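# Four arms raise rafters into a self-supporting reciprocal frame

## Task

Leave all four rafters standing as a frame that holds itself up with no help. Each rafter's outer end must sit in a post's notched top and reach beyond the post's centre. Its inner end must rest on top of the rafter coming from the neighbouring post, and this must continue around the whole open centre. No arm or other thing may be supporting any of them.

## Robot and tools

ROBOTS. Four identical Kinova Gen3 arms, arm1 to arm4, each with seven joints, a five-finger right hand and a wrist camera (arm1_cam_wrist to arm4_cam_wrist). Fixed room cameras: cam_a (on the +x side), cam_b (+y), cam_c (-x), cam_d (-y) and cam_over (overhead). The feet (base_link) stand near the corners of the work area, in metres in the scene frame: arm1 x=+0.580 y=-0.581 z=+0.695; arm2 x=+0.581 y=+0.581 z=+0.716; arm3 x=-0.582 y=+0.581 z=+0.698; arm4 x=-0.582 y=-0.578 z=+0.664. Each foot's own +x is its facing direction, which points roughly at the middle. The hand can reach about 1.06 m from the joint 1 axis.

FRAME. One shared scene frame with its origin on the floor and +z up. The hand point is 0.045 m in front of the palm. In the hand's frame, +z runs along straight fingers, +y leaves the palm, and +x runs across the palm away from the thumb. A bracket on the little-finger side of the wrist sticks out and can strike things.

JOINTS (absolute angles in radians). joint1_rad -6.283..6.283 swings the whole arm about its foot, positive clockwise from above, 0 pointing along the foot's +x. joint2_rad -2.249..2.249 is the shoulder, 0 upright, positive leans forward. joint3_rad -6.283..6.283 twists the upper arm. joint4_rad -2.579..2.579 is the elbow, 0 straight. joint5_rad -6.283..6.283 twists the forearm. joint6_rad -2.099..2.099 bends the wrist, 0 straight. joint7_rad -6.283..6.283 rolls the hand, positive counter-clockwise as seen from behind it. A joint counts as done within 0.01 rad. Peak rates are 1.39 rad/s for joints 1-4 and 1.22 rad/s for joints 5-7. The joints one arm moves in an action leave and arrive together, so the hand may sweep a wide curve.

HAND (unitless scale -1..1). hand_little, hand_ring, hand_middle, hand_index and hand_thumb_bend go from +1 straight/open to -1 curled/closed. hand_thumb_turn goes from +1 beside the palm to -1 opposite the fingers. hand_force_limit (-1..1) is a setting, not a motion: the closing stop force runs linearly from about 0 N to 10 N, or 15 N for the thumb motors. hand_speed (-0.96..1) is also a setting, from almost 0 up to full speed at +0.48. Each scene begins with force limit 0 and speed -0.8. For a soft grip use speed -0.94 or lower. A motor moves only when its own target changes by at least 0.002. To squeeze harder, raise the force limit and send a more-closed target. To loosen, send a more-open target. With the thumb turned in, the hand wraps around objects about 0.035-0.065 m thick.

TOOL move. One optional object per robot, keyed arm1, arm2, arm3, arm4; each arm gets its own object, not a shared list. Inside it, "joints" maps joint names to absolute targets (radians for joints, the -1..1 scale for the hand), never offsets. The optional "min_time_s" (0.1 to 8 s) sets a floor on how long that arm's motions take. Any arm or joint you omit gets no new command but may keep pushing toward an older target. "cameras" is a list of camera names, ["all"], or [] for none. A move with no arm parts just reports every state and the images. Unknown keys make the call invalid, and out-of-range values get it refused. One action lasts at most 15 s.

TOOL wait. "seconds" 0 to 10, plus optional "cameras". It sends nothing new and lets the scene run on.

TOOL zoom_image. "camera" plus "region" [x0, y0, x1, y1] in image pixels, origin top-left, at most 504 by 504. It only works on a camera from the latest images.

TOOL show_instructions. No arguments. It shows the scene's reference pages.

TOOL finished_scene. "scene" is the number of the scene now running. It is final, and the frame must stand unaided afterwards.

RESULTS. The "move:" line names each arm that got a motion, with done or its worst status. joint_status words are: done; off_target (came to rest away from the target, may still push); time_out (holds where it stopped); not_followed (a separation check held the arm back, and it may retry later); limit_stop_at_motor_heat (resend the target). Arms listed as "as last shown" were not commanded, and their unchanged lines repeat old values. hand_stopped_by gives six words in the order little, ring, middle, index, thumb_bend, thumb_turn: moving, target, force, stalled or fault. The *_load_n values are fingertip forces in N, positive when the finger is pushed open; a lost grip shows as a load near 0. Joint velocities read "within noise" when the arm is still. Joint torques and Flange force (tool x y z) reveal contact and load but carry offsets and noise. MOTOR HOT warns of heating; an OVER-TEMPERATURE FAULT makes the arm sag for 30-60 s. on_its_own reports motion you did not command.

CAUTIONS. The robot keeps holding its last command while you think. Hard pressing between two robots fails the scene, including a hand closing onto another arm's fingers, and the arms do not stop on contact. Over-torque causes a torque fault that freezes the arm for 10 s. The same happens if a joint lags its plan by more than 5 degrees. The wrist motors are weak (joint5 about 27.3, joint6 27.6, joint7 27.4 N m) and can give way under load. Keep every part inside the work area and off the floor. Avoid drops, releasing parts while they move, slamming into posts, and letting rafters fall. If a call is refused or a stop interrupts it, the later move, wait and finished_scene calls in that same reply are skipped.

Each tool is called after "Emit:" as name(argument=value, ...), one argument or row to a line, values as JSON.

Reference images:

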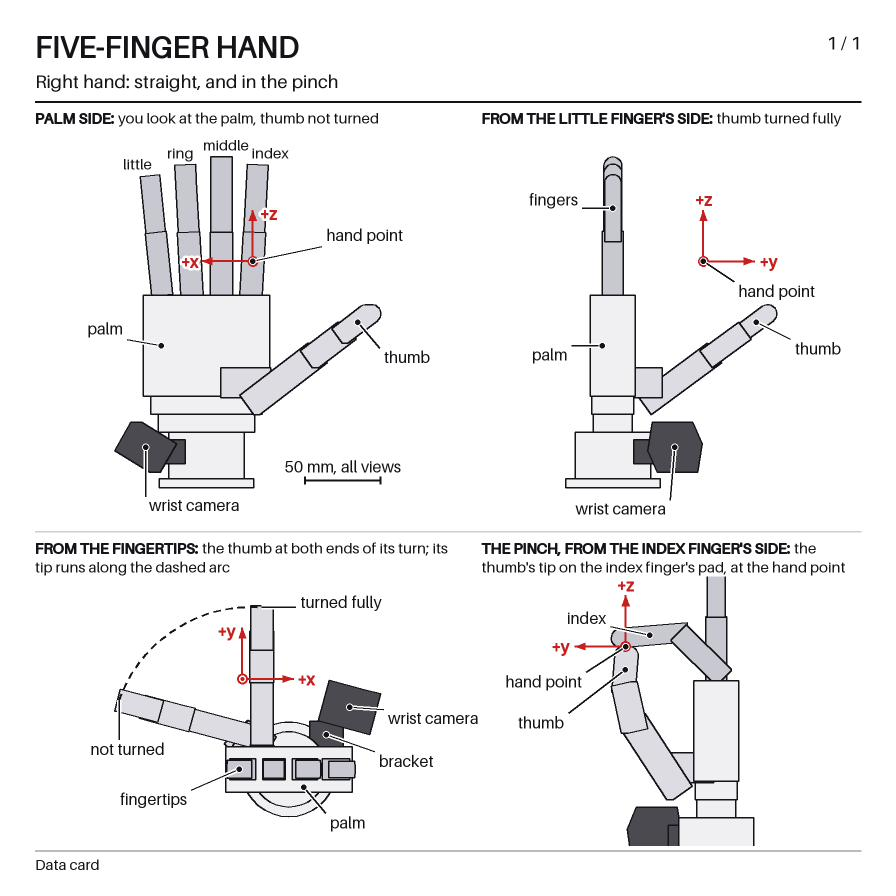

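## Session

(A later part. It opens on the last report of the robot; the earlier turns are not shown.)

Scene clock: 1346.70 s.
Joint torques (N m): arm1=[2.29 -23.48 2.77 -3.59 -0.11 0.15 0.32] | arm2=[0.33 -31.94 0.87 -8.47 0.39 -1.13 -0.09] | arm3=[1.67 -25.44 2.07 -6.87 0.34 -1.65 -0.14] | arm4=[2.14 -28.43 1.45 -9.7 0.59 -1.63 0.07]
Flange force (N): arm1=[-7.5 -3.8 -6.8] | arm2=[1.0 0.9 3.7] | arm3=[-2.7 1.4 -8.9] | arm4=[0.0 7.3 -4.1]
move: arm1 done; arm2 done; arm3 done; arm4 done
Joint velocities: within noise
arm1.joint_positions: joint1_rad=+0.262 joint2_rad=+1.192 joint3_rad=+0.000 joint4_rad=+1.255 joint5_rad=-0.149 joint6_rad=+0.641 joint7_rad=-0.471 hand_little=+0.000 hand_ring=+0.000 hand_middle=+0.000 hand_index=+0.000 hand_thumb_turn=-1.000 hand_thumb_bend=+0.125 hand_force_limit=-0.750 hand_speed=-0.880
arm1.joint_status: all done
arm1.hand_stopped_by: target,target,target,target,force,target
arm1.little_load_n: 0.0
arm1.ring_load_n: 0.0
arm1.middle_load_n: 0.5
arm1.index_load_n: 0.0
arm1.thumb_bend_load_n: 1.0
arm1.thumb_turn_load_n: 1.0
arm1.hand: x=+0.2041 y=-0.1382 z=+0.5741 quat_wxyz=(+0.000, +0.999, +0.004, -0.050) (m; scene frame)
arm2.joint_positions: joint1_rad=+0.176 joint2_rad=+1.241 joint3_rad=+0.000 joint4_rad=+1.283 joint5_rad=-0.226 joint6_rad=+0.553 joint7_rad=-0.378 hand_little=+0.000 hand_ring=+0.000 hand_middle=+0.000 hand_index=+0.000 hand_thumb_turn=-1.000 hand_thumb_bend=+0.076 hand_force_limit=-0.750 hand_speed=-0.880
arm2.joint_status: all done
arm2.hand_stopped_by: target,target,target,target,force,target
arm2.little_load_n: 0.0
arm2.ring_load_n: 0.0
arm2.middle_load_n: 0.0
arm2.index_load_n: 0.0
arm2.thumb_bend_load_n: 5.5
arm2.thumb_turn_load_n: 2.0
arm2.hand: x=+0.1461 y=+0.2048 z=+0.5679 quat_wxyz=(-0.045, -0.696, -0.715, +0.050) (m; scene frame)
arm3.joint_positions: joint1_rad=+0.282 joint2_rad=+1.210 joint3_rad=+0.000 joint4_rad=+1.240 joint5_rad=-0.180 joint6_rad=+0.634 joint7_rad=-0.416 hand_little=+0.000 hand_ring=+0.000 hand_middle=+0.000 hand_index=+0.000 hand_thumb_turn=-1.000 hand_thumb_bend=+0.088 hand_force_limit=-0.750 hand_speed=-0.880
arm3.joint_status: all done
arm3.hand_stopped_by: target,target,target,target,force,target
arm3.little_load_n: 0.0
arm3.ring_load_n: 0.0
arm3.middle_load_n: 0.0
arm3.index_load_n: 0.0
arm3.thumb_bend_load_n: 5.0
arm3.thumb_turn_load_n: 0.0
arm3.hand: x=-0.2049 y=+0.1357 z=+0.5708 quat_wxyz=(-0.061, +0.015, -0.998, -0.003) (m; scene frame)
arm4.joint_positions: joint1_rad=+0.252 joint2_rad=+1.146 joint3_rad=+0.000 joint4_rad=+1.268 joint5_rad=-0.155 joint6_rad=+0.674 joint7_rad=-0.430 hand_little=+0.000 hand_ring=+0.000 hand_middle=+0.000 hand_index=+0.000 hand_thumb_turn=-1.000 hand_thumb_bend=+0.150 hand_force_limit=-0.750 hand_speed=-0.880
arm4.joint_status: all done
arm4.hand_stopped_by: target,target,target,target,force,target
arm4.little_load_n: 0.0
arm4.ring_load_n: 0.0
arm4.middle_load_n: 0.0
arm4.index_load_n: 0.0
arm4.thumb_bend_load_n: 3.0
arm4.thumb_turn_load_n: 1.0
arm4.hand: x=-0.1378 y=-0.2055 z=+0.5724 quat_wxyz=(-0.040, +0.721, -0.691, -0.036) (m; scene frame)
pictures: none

Emit:
move(
  arm1={"joints":{"hand_thumb_bend":1.0,"hand_speed":-0.75}},
  arm2={"joints":{"hand_thumb_bend":1.0,"hand_speed":-0.75}},
  arm3={"joints":{"hand_thumb_bend":1.0,"hand_speed":-0.75}},
  arm4={"joints":{"hand_thumb_bend":1.0,"hand_speed":-0.75}},
  cameras=["all"],
)

Emit:
zoom_image(
  camera="cam_over",
  region=[340, 140, 500, 300],
)

Emit:
zoom_image(
  camera="cam_a",
  region=[380, 190, 540, 300],
)

Emit:
zoom_image(
  camera="cam_c",
  region=[380, 210, 540, 320],
)

Scene clock: 1356.17 s.
Joint torques (N m): arm1=[2.13 -26.81 2.38 -4.79 -0.47 0.12 0.19] | arm2=[-2.05 -28.66 -1.29 -5.95 -0.1 -0.11 -0.05] | arm3=[1.37 -29.43 1.28 -6.08 0.09 0.08 -0.04] | arm4=[1.42 -30.64 0.48 -9.66 0.2 -0.98 0.09]
Flange force (N): arm1=[-6.5 -3.9 -1.4] | arm2=[1.6 -4.8 0.3] | arm3=[-4.0 -3.0 1.5] | arm4=[0.4 4.9 0.8]
move: arm1 done; arm2 done; arm3 done; arm4 done
Joint velocities: within noise
arm1.joint_positions: joint1_rad=+0.262 joint2_rad=+1.192 joint3_rad=+0.000 joint4_rad=+1.255 joint5_rad=-0.149 joint6_rad=+0.641 joint7_rad=-0.471 hand_little=+0.000 hand_ring=+0.000 hand_middle=+0.000 hand_index=+0.000 hand_thumb_turn=-1.000 hand_thumb_bend=+1.000 hand_force_limit=-0.750 hand_speed=-0.750
arm1.joint_status: all done
arm1.hand_stopped_by: target,target,target,target,target,target
arm1.little_load_n: 0.0
arm1.ring_load_n: 0.0
arm1.middle_load_n: 0.0
arm1.index_load_n: 0.0
arm1.thumb_bend_load_n: 0.0
arm1.thumb_turn_load_n: 0.0
arm1.hand: x=+0.2041 y=-0.1382 z=+0.5741 quat_wxyz=(+0.000, +0.999, +0.004, -0.050) (m; scene frame)
arm2.joint_positions: joint1_rad=+0.176 joint2_rad=+1.241 joint3_rad=+0.000 joint4_rad=+1.283 joint5_rad=-0.226 joint6_rad=+0.553 joint7_rad=-0.378 hand_little=+0.000 hand_ring=+0.000 hand_middle=+0.000 hand_index=+0.000 hand_thumb_turn=-1.000 hand_thumb_bend=+1.000 hand_force_limit=-0.750 hand_speed=-0.750
arm2.joint_status: all done
arm2.hand_stopped_by: target,target,target,target,target,target
arm2.little_load_n: 0.0
arm2.ring_load_n: 0.0
arm2.middle_load_n: 0.0
arm2.index_load_n: 0.0
arm2.thumb_bend_load_n: 0.0
arm2.thumb_turn_load_n: 0.0
arm2.hand: x=+0.1461 y=+0.2048 z=+0.5679 quat_wxyz=(-0.045, -0.696, -0.715, +0.050) (m; scene frame)
arm3.joint_positions: joint1_rad=+0.282 joint2_rad=+1.210 joint3_rad=+0.000 joint4_rad=+1.240 joint5_rad=-0.180 joint6_rad=+0.634 joint7_rad=-0.416 hand_little=+0.000 hand_ring=+0.000 hand_middle=+0.000 hand_index=+0.000 hand_thumb_turn=-1.000 hand_thumb_bend=+1.000 hand_force_limit=-0.750 hand_speed=-0.750
arm3.joint_status: all done
arm3.hand_stopped_by: target,target,target,target,target,target
arm3.little_load_n: 0.0
arm3.ring_load_n: 0.0
arm3.middle_load_n: 0.0
arm3.index_load_n: 0.0
arm3.thumb_bend_load_n: 0.0
arm3.thumb_turn_load_n: 0.0
arm3.hand: x=-0.2049 y=+0.1357 z=+0.5708 quat_wxyz=(-0.061, +0.015, -0.998, -0.003) (m; scene frame)
arm4.joint_positions: joint1_rad=+0.252 joint2_rad=+1.146 joint3_rad=+0.000 joint4_rad=+1.268 joint5_rad=-0.155 joint6_rad=+0.674 joint7_rad=-0.430 hand_little=+0.000 hand_ring=+0.000 hand_middle=+0.000 hand_index=+0.000 hand_thumb_turn=-1.000 hand_thumb_bend=+1.000 hand_force_limit=-0.750 hand_speed=-0.750
arm4.joint_status: all done
arm4.hand_stopped_by: target,target,target,target,target,target
arm4.little_load_n: 0.0
arm4.ring_load_n: 0.0
arm4.middle_load_n: 0.0
arm4.index_load_n: 0.0
arm4.thumb_bend_load_n: 0.0
arm4.thumb_turn_load_n: 0.0
arm4.hand: x=-0.1377 y=-0.2055 z=+0.5724 quat_wxyz=(-0.040, +0.721, -0.691, -0.036) (m; scene frame)
pictures: arm1_cam_wrist, arm2_cam_wrist, arm3_cam_wrist, arm4_cam_wrist, cam_a, cam_b, cam_c, cam_d, cam_over
camera_calibration:
arm1_cam_wrist: T_world_to_cam=[[0.217079, -0.976152, -0.00200291, -0.176822], [-0.76406, -0.17119, 0.622018, -0.226011], [-0.607526, -0.133497, -0.783001, 0.669136], [0, 0, 0, 1]] pos_world=[0.272216, -0.121969, 0.664162]
arm2_cam_wrist: T_world_to_cam=[[0.953915, 0.299808, -0.0126942, -0.196283], [0.2448, -0.753034, 0.610748, -0.231908], [0.173548, -0.585709, -0.791723, 0.657732], [0, 0, 0, 1]] pos_world=[0.129861, 0.269453, 0.659888]
arm3_cam_wrist: T_world_to_cam=[[-0.258056, 0.965384, -0.0379492, -0.159556], [0.745219, 0.223895, 0.628108, -0.238413], [0.614862, 0.133807, -0.7772, 0.667379], [0, 0, 0, 1]] pos_world=[-0.27385, 0.118112, 0.662381]
arm4_cam_wrist: T_world_to_cam=[[-0.968042, -0.250029, -0.019506, -0.168358], [-0.216791, 0.795174, 0.566304, -0.183454], [-0.126082, 0.552435, -0.823966, 0.687937], [0, 0, 0, 1]] pos_world=[-0.116013, -0.276257, 0.667443]

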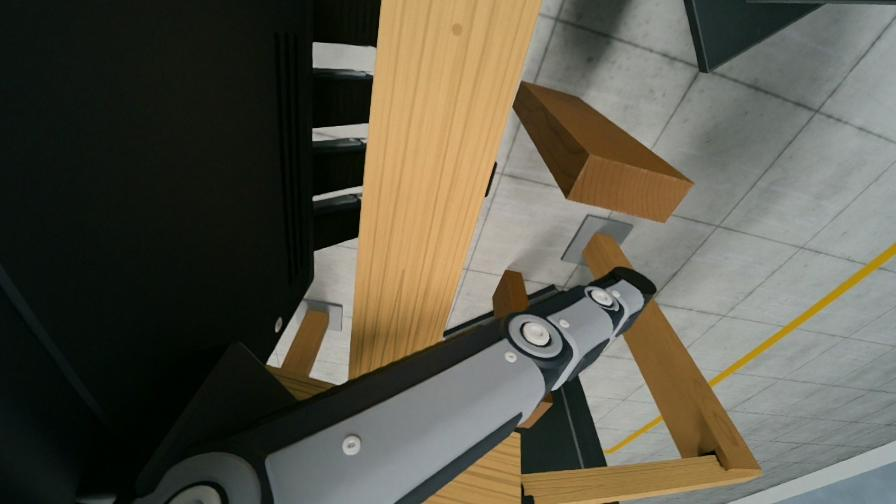

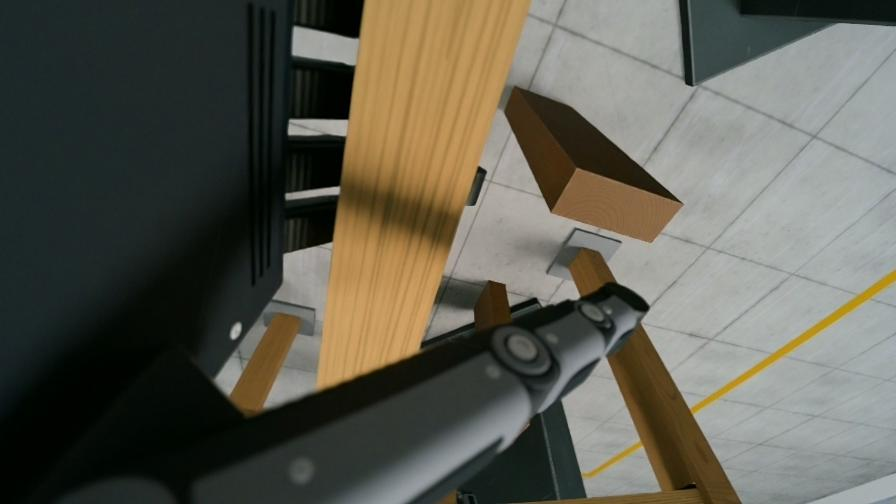

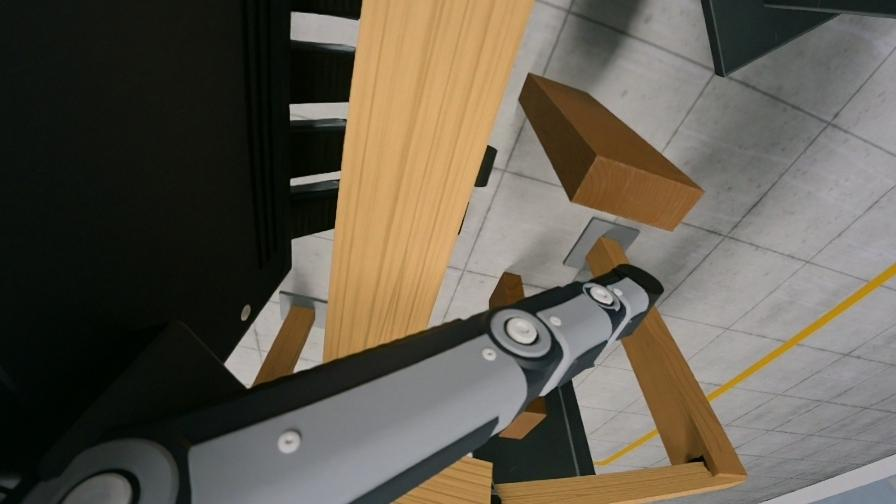

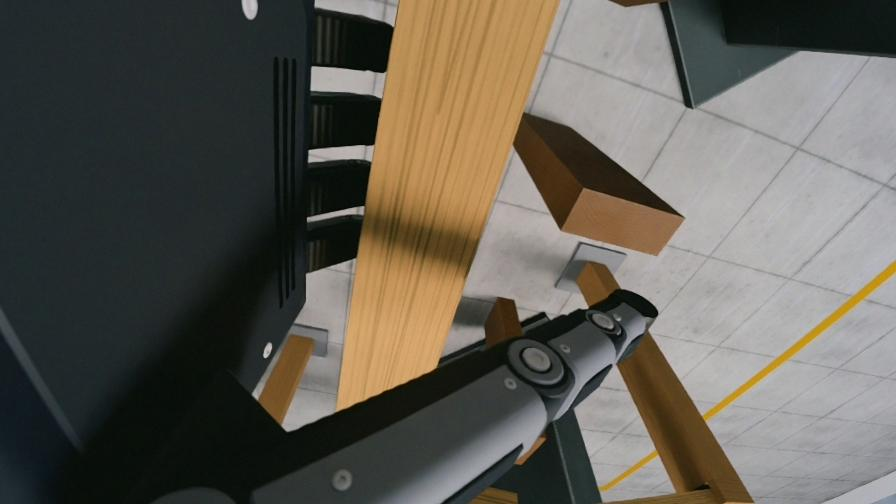

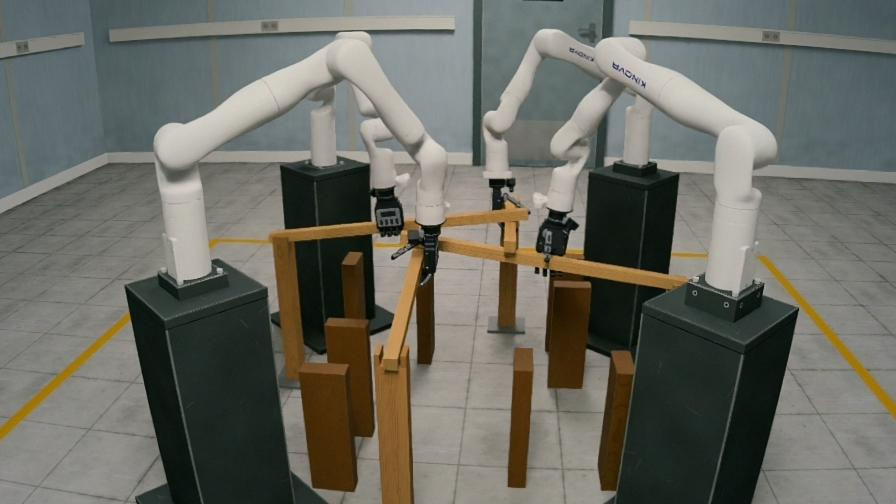

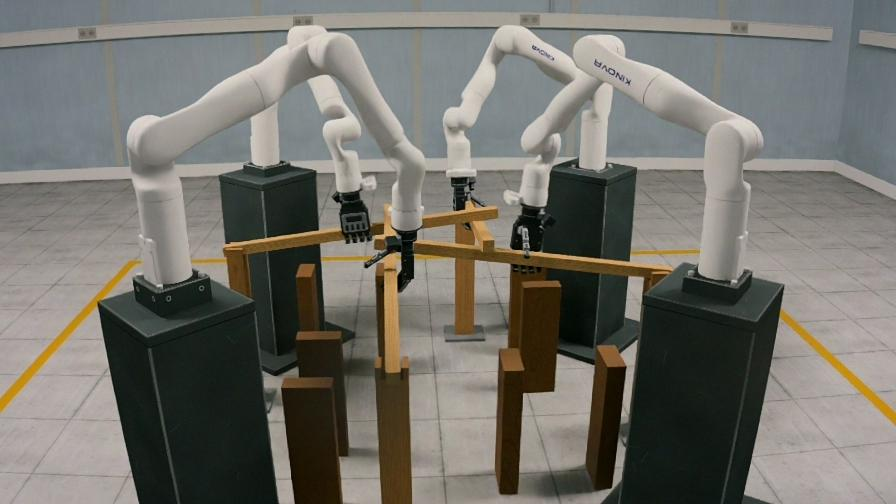

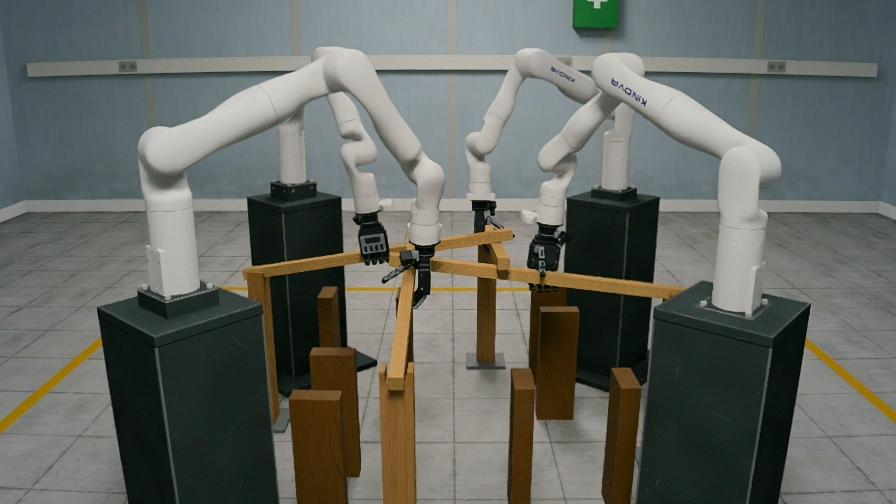

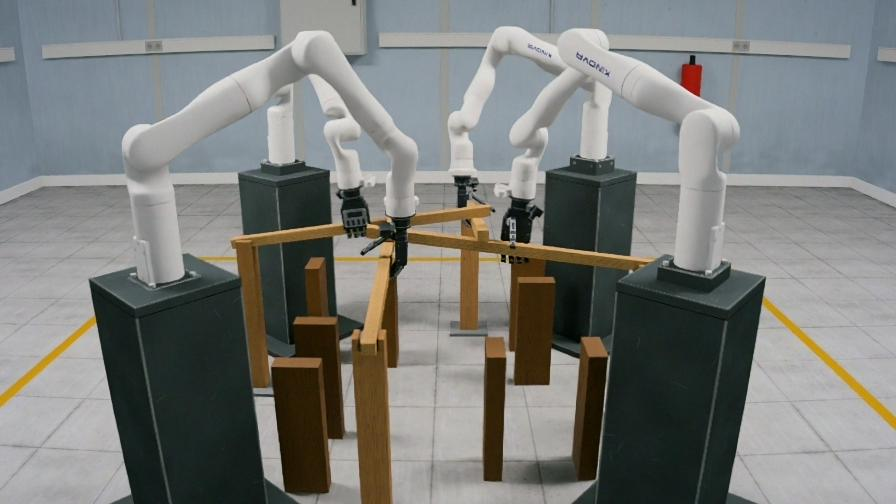

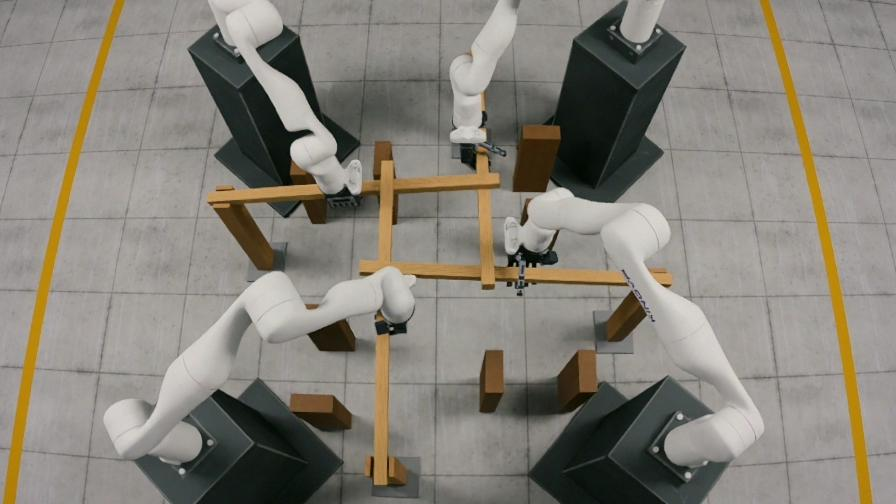

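Scaled by 3.150 from the camera's 896x504 image, which has a finer 1280x720 frame.

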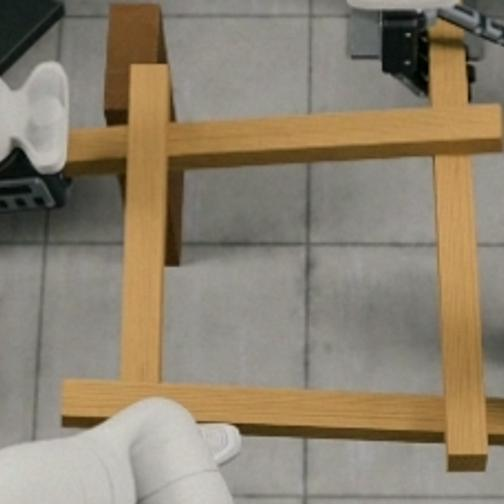

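Scaled by 3.150 from the camera's 896x504 image, which has a finer 1280x720 frame.

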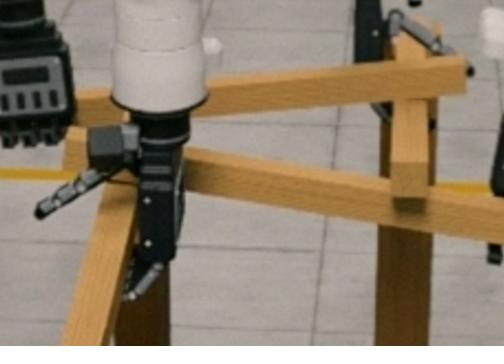

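Scaled by 3.150 from the camera's 896x504 image, which has a finer 1280x720 frame.

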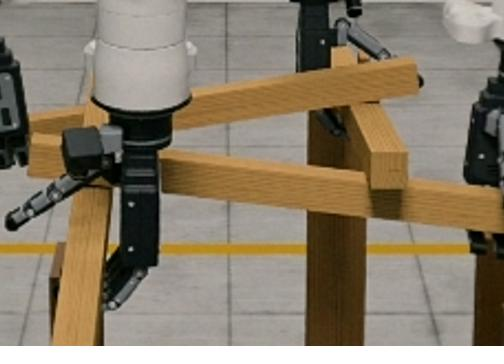

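Emit:
move(
  arm1={"joints":{"hand_little":1.0,"hand_ring":1.0,"hand_middle":1.0,"hand_index":1.0,"hand_speed":-0.7}},
  arm2={"joints":{"hand_little":1.0,"hand_ring":1.0,"hand_middle":1.0,"hand_index":1.0,"hand_speed":-0.7}},
  arm3={"joints":{"hand_little":1.0,"hand_ring":1.0,"hand_middle":1.0,"hand_index":1.0,"hand_speed":-0.7}},
  arm4={"joints":{"hand_little":1.0,"hand_ring":1.0,"hand_middle":1.0,"hand_index":1.0,"hand_speed":-0.7}},
  cameras=["all"],
)

Scene clock: 1364.57 s.
Joint torques (N m): arm1=[2.21 -26.85 2.36 -4.82 -0.46 0.2 0.21] | arm2=[-1.88 -28.58 -1.2 -5.96 -0.04 -0.07 -0.08] | arm3=[1.36 -29.45 1.31 -6.02 0.09 0.05 -0.08] | arm4=[1.41 -30.64 0.46 -9.71 0.22 -0.98 0.09]
Flange force (N): arm1=[-6.5 -3.6 -1.3] | arm2=[1.6 -4.4 0.1] | arm3=[-4.1 -3.4 1.6] | arm4=[0.5 5.1 0.8]
move: arm1 done; arm2 done; arm3 done; arm4 done
Joint velocities: within noise
arm1.joint_positions: joint1_rad=+0.262 joint2_rad=+1.192 joint3_rad=+0.000 joint4_rad=+1.255 joint5_rad=-0.149 joint6_rad=+0.641 joint7_rad=-0.471 hand_little=+1.000 hand_ring=+1.000 hand_middle=+1.000 hand_index=+1.000 hand_thumb_turn=-1.000 hand_thumb_bend=+1.000 hand_force_limit=-0.750 hand_speed=-0.700
arm1.joint_status: all done
arm1.hand_stopped_by: target,target,target,target,target,target
arm1.little_load_n: 0.0
arm1.ring_load_n: 0.0
arm1.middle_load_n: 0.0
arm1.index_load_n: 0.0
arm1.thumb_bend_load_n: 0.0
arm1.thumb_turn_load_n: 0.0
arm1.hand: x=+0.2041 y=-0.1382 z=+0.5741 quat_wxyz=(+0.000, +0.999, +0.004, -0.050) (m; scene frame)
arm2.joint_positions: joint1_rad=+0.176 joint2_rad=+1.241 joint3_rad=+0.000 joint4_rad=+1.283 joint5_rad=-0.226 joint6_rad=+0.553 joint7_rad=-0.378 hand_little=+1.000 hand_ring=+1.000 hand_middle=+1.000 hand_index=+1.000 hand_thumb_turn=-1.000 hand_thumb_bend=+1.000 hand_force_limit=-0.750 hand_speed=-0.700
arm2.joint_status: all done
arm2.hand_stopped_by: target,target,target,target,target,target
arm2.little_load_n: 0.0
arm2.ring_load_n: 0.0
arm2.middle_load_n: 0.0
arm2.index_load_n: -0.5
arm2.thumb_bend_load_n: 0.0
arm2.thumb_turn_load_n: 0.0
arm2.hand: x=+0.1461 y=+0.2048 z=+0.5679 quat_wxyz=(-0.045, -0.696, -0.715, +0.050) (m; scene frame)
arm3.joint_positions: joint1_rad=+0.282 joint2_rad=+1.210 joint3_rad=+0.000 joint4_rad=+1.240 joint5_rad=-0.180 joint6_rad=+0.634 joint7_rad=-0.416 hand_little=+1.000 hand_ring=+1.000 hand_middle=+1.000 hand_index=+1.000 hand_thumb_turn=-1.000 hand_thumb_bend=+1.000 hand_force_limit=-0.750 hand_speed=-0.700
arm3.joint_status: all done
arm3.hand_stopped_by: target,target,target,target,target,target
arm3.little_load_n: 0.0
arm3.ring_load_n: 0.5
arm3.middle_load_n: 0.0
arm3.index_load_n: 0.0
arm3.thumb_bend_load_n: 0.0
arm3.thumb_turn_load_n: 0.0
arm3.hand: x=-0.2049 y=+0.1357 z=+0.5708 quat_wxyz=(-0.061, +0.015, -0.998, -0.003) (m; scene frame)
arm4.joint_positions: joint1_rad=+0.252 joint2_rad=+1.146 joint3_rad=+0.000 joint4_rad=+1.268 joint5_rad=-0.155 joint6_rad=+0.674 joint7_rad=-0.430 hand_little=+1.000 hand_ring=+1.000 hand_middle=+1.000 hand_index=+1.000 hand_thumb_turn=-1.000 hand_thumb_bend=+1.000 hand_force_limit=-0.750 hand_speed=-0.700
arm4.joint_status: all done
arm4.hand_stopped_by: target,target,target,target,target,target
arm4.little_load_n: 0.0
arm4.ring_load_n: 0.0
arm4.middle_load_n: 0.0
arm4.index_load_n: 0.0
arm4.thumb_bend_load_n: 0.0
arm4.thumb_turn_load_n: 0.0
arm4.hand: x=-0.1377 y=-0.2055 z=+0.5724 quat_wxyz=(-0.040, +0.721, -0.691, -0.036) (m; scene frame)
pictures: arm1_cam_wrist, arm2_cam_wrist, arm3_cam_wrist, arm4_cam_wrist, cam_a, cam_b, cam_c, cam_d, cam_over
camera_calibration:
arm1_cam_wrist: T_world_to_cam=[[0.217079, -0.976152, -0.00200291, -0.176822], [-0.76406, -0.17119, 0.622018, -0.226011], [-0.607526, -0.133497, -0.783001, 0.669136], [0, 0, 0, 1]] pos_world=[0.272216, -0.121969, 0.664162]
arm2_cam_wrist: T_world_to_cam=[[0.953915, 0.299808, -0.0126942, -0.196283], [0.2448, -0.753034, 0.610748, -0.231908], [0.173548, -0.585709, -0.791723, 0.657732], [0, 0, 0, 1]] pos_world=[0.129861, 0.269453, 0.659888]
arm3_cam_wrist: T_world_to_cam=[[-0.258056, 0.965384, -0.0379492, -0.159556], [0.745219, 0.223895, 0.628108, -0.238413], [0.614862, 0.133807, -0.7772, 0.667379], [0, 0, 0, 1]] pos_world=[-0.27385, 0.118112, 0.662381]
arm4_cam_wrist: T_world_to_cam=[[-0.968029, -0.250085, -0.0194263, -0.16845], [-0.216798, 0.795193, 0.566275, -0.183351], [-0.126169, 0.552382, -0.823987, 0.687982], [0, 0, 0, 1]] pos_world=[-0.116013, -0.276356, 0.667443]

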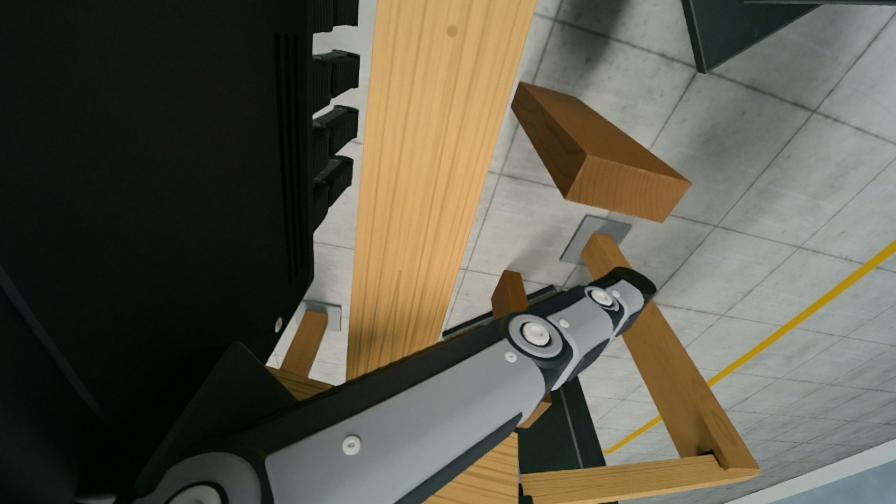

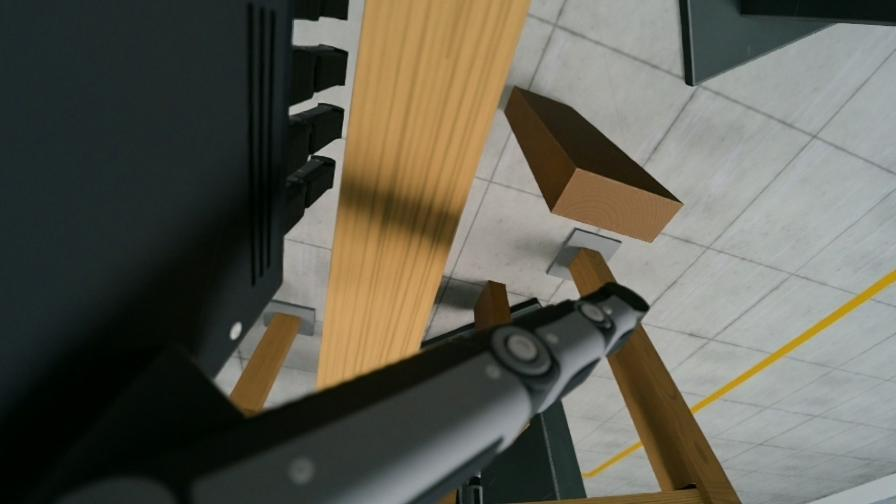

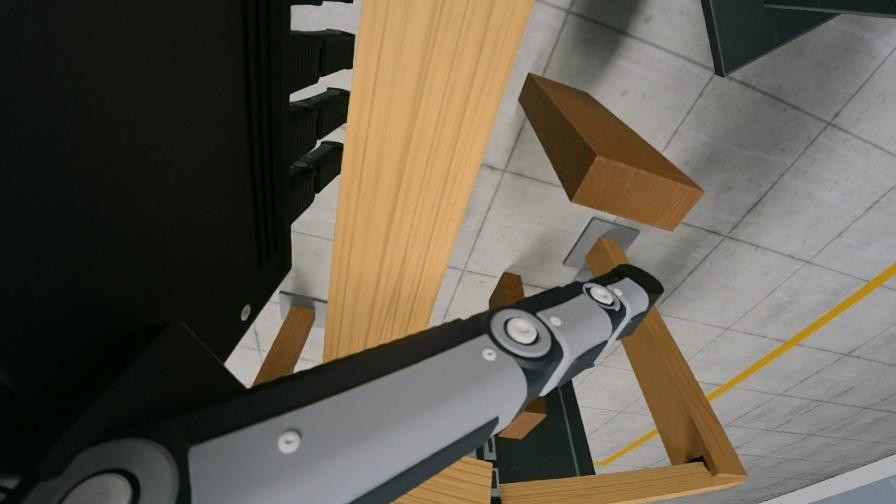

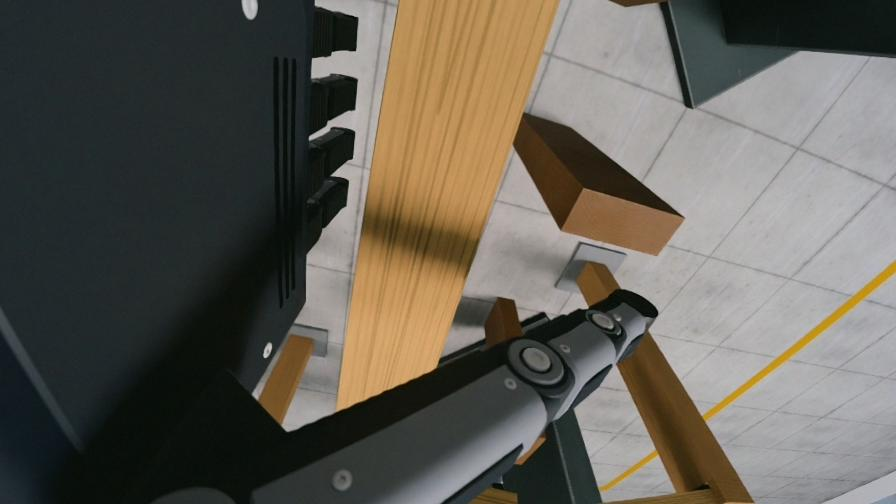

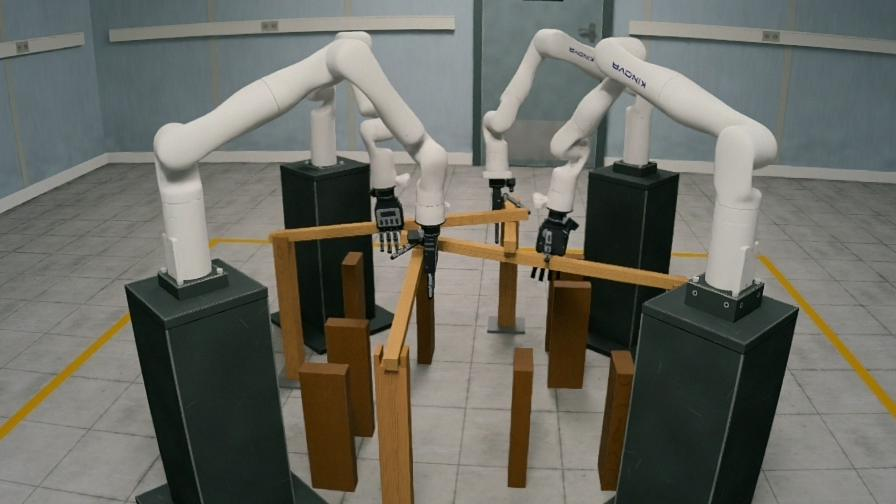

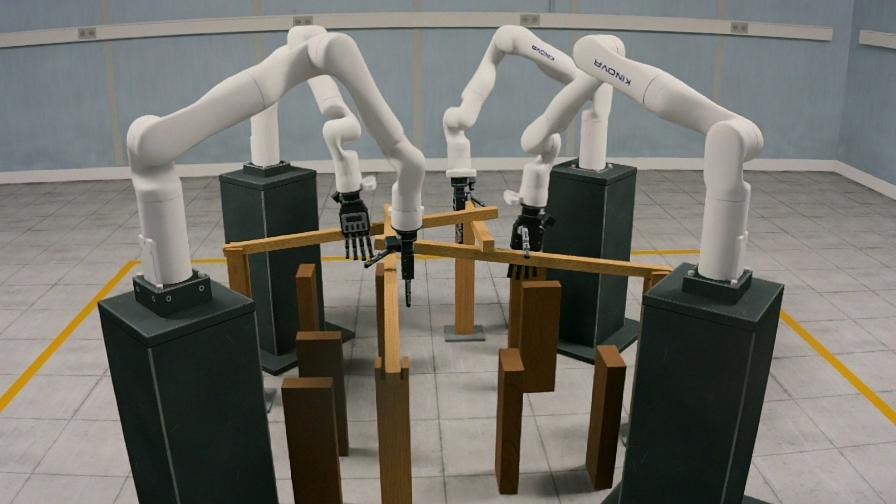

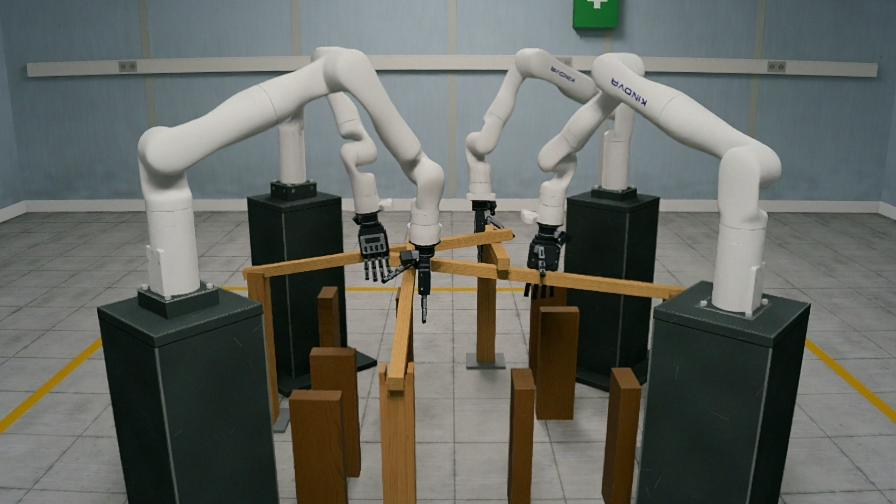

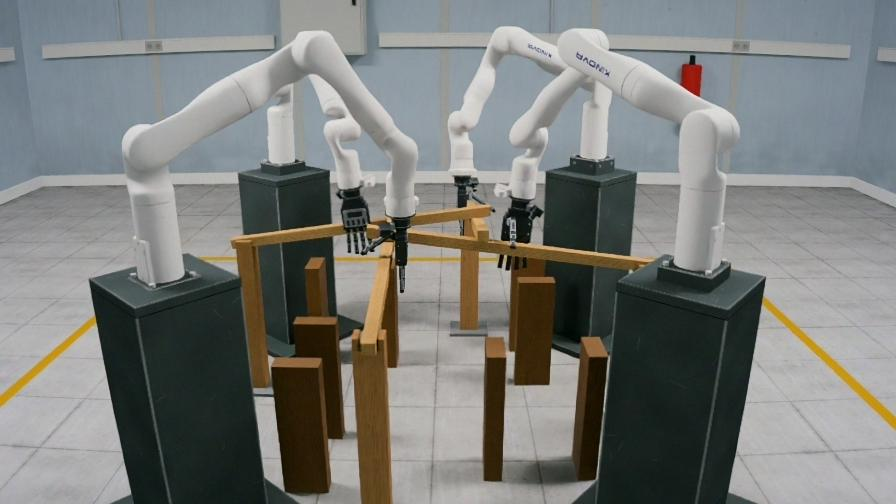

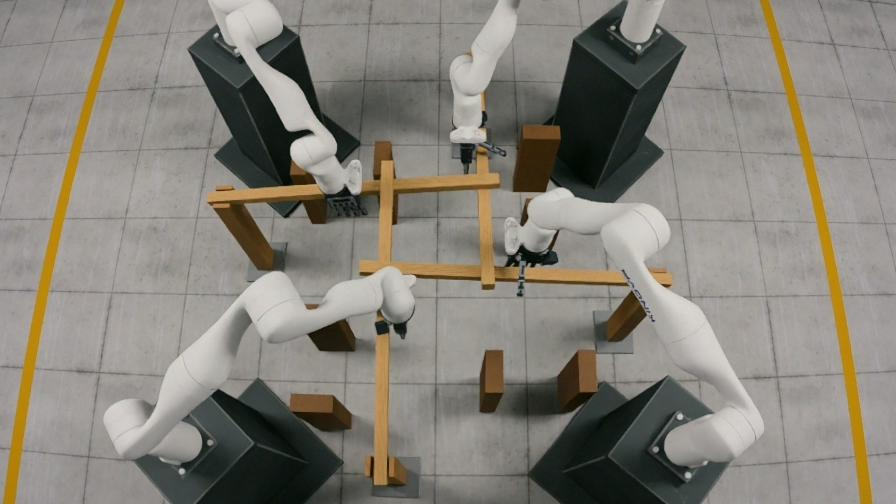

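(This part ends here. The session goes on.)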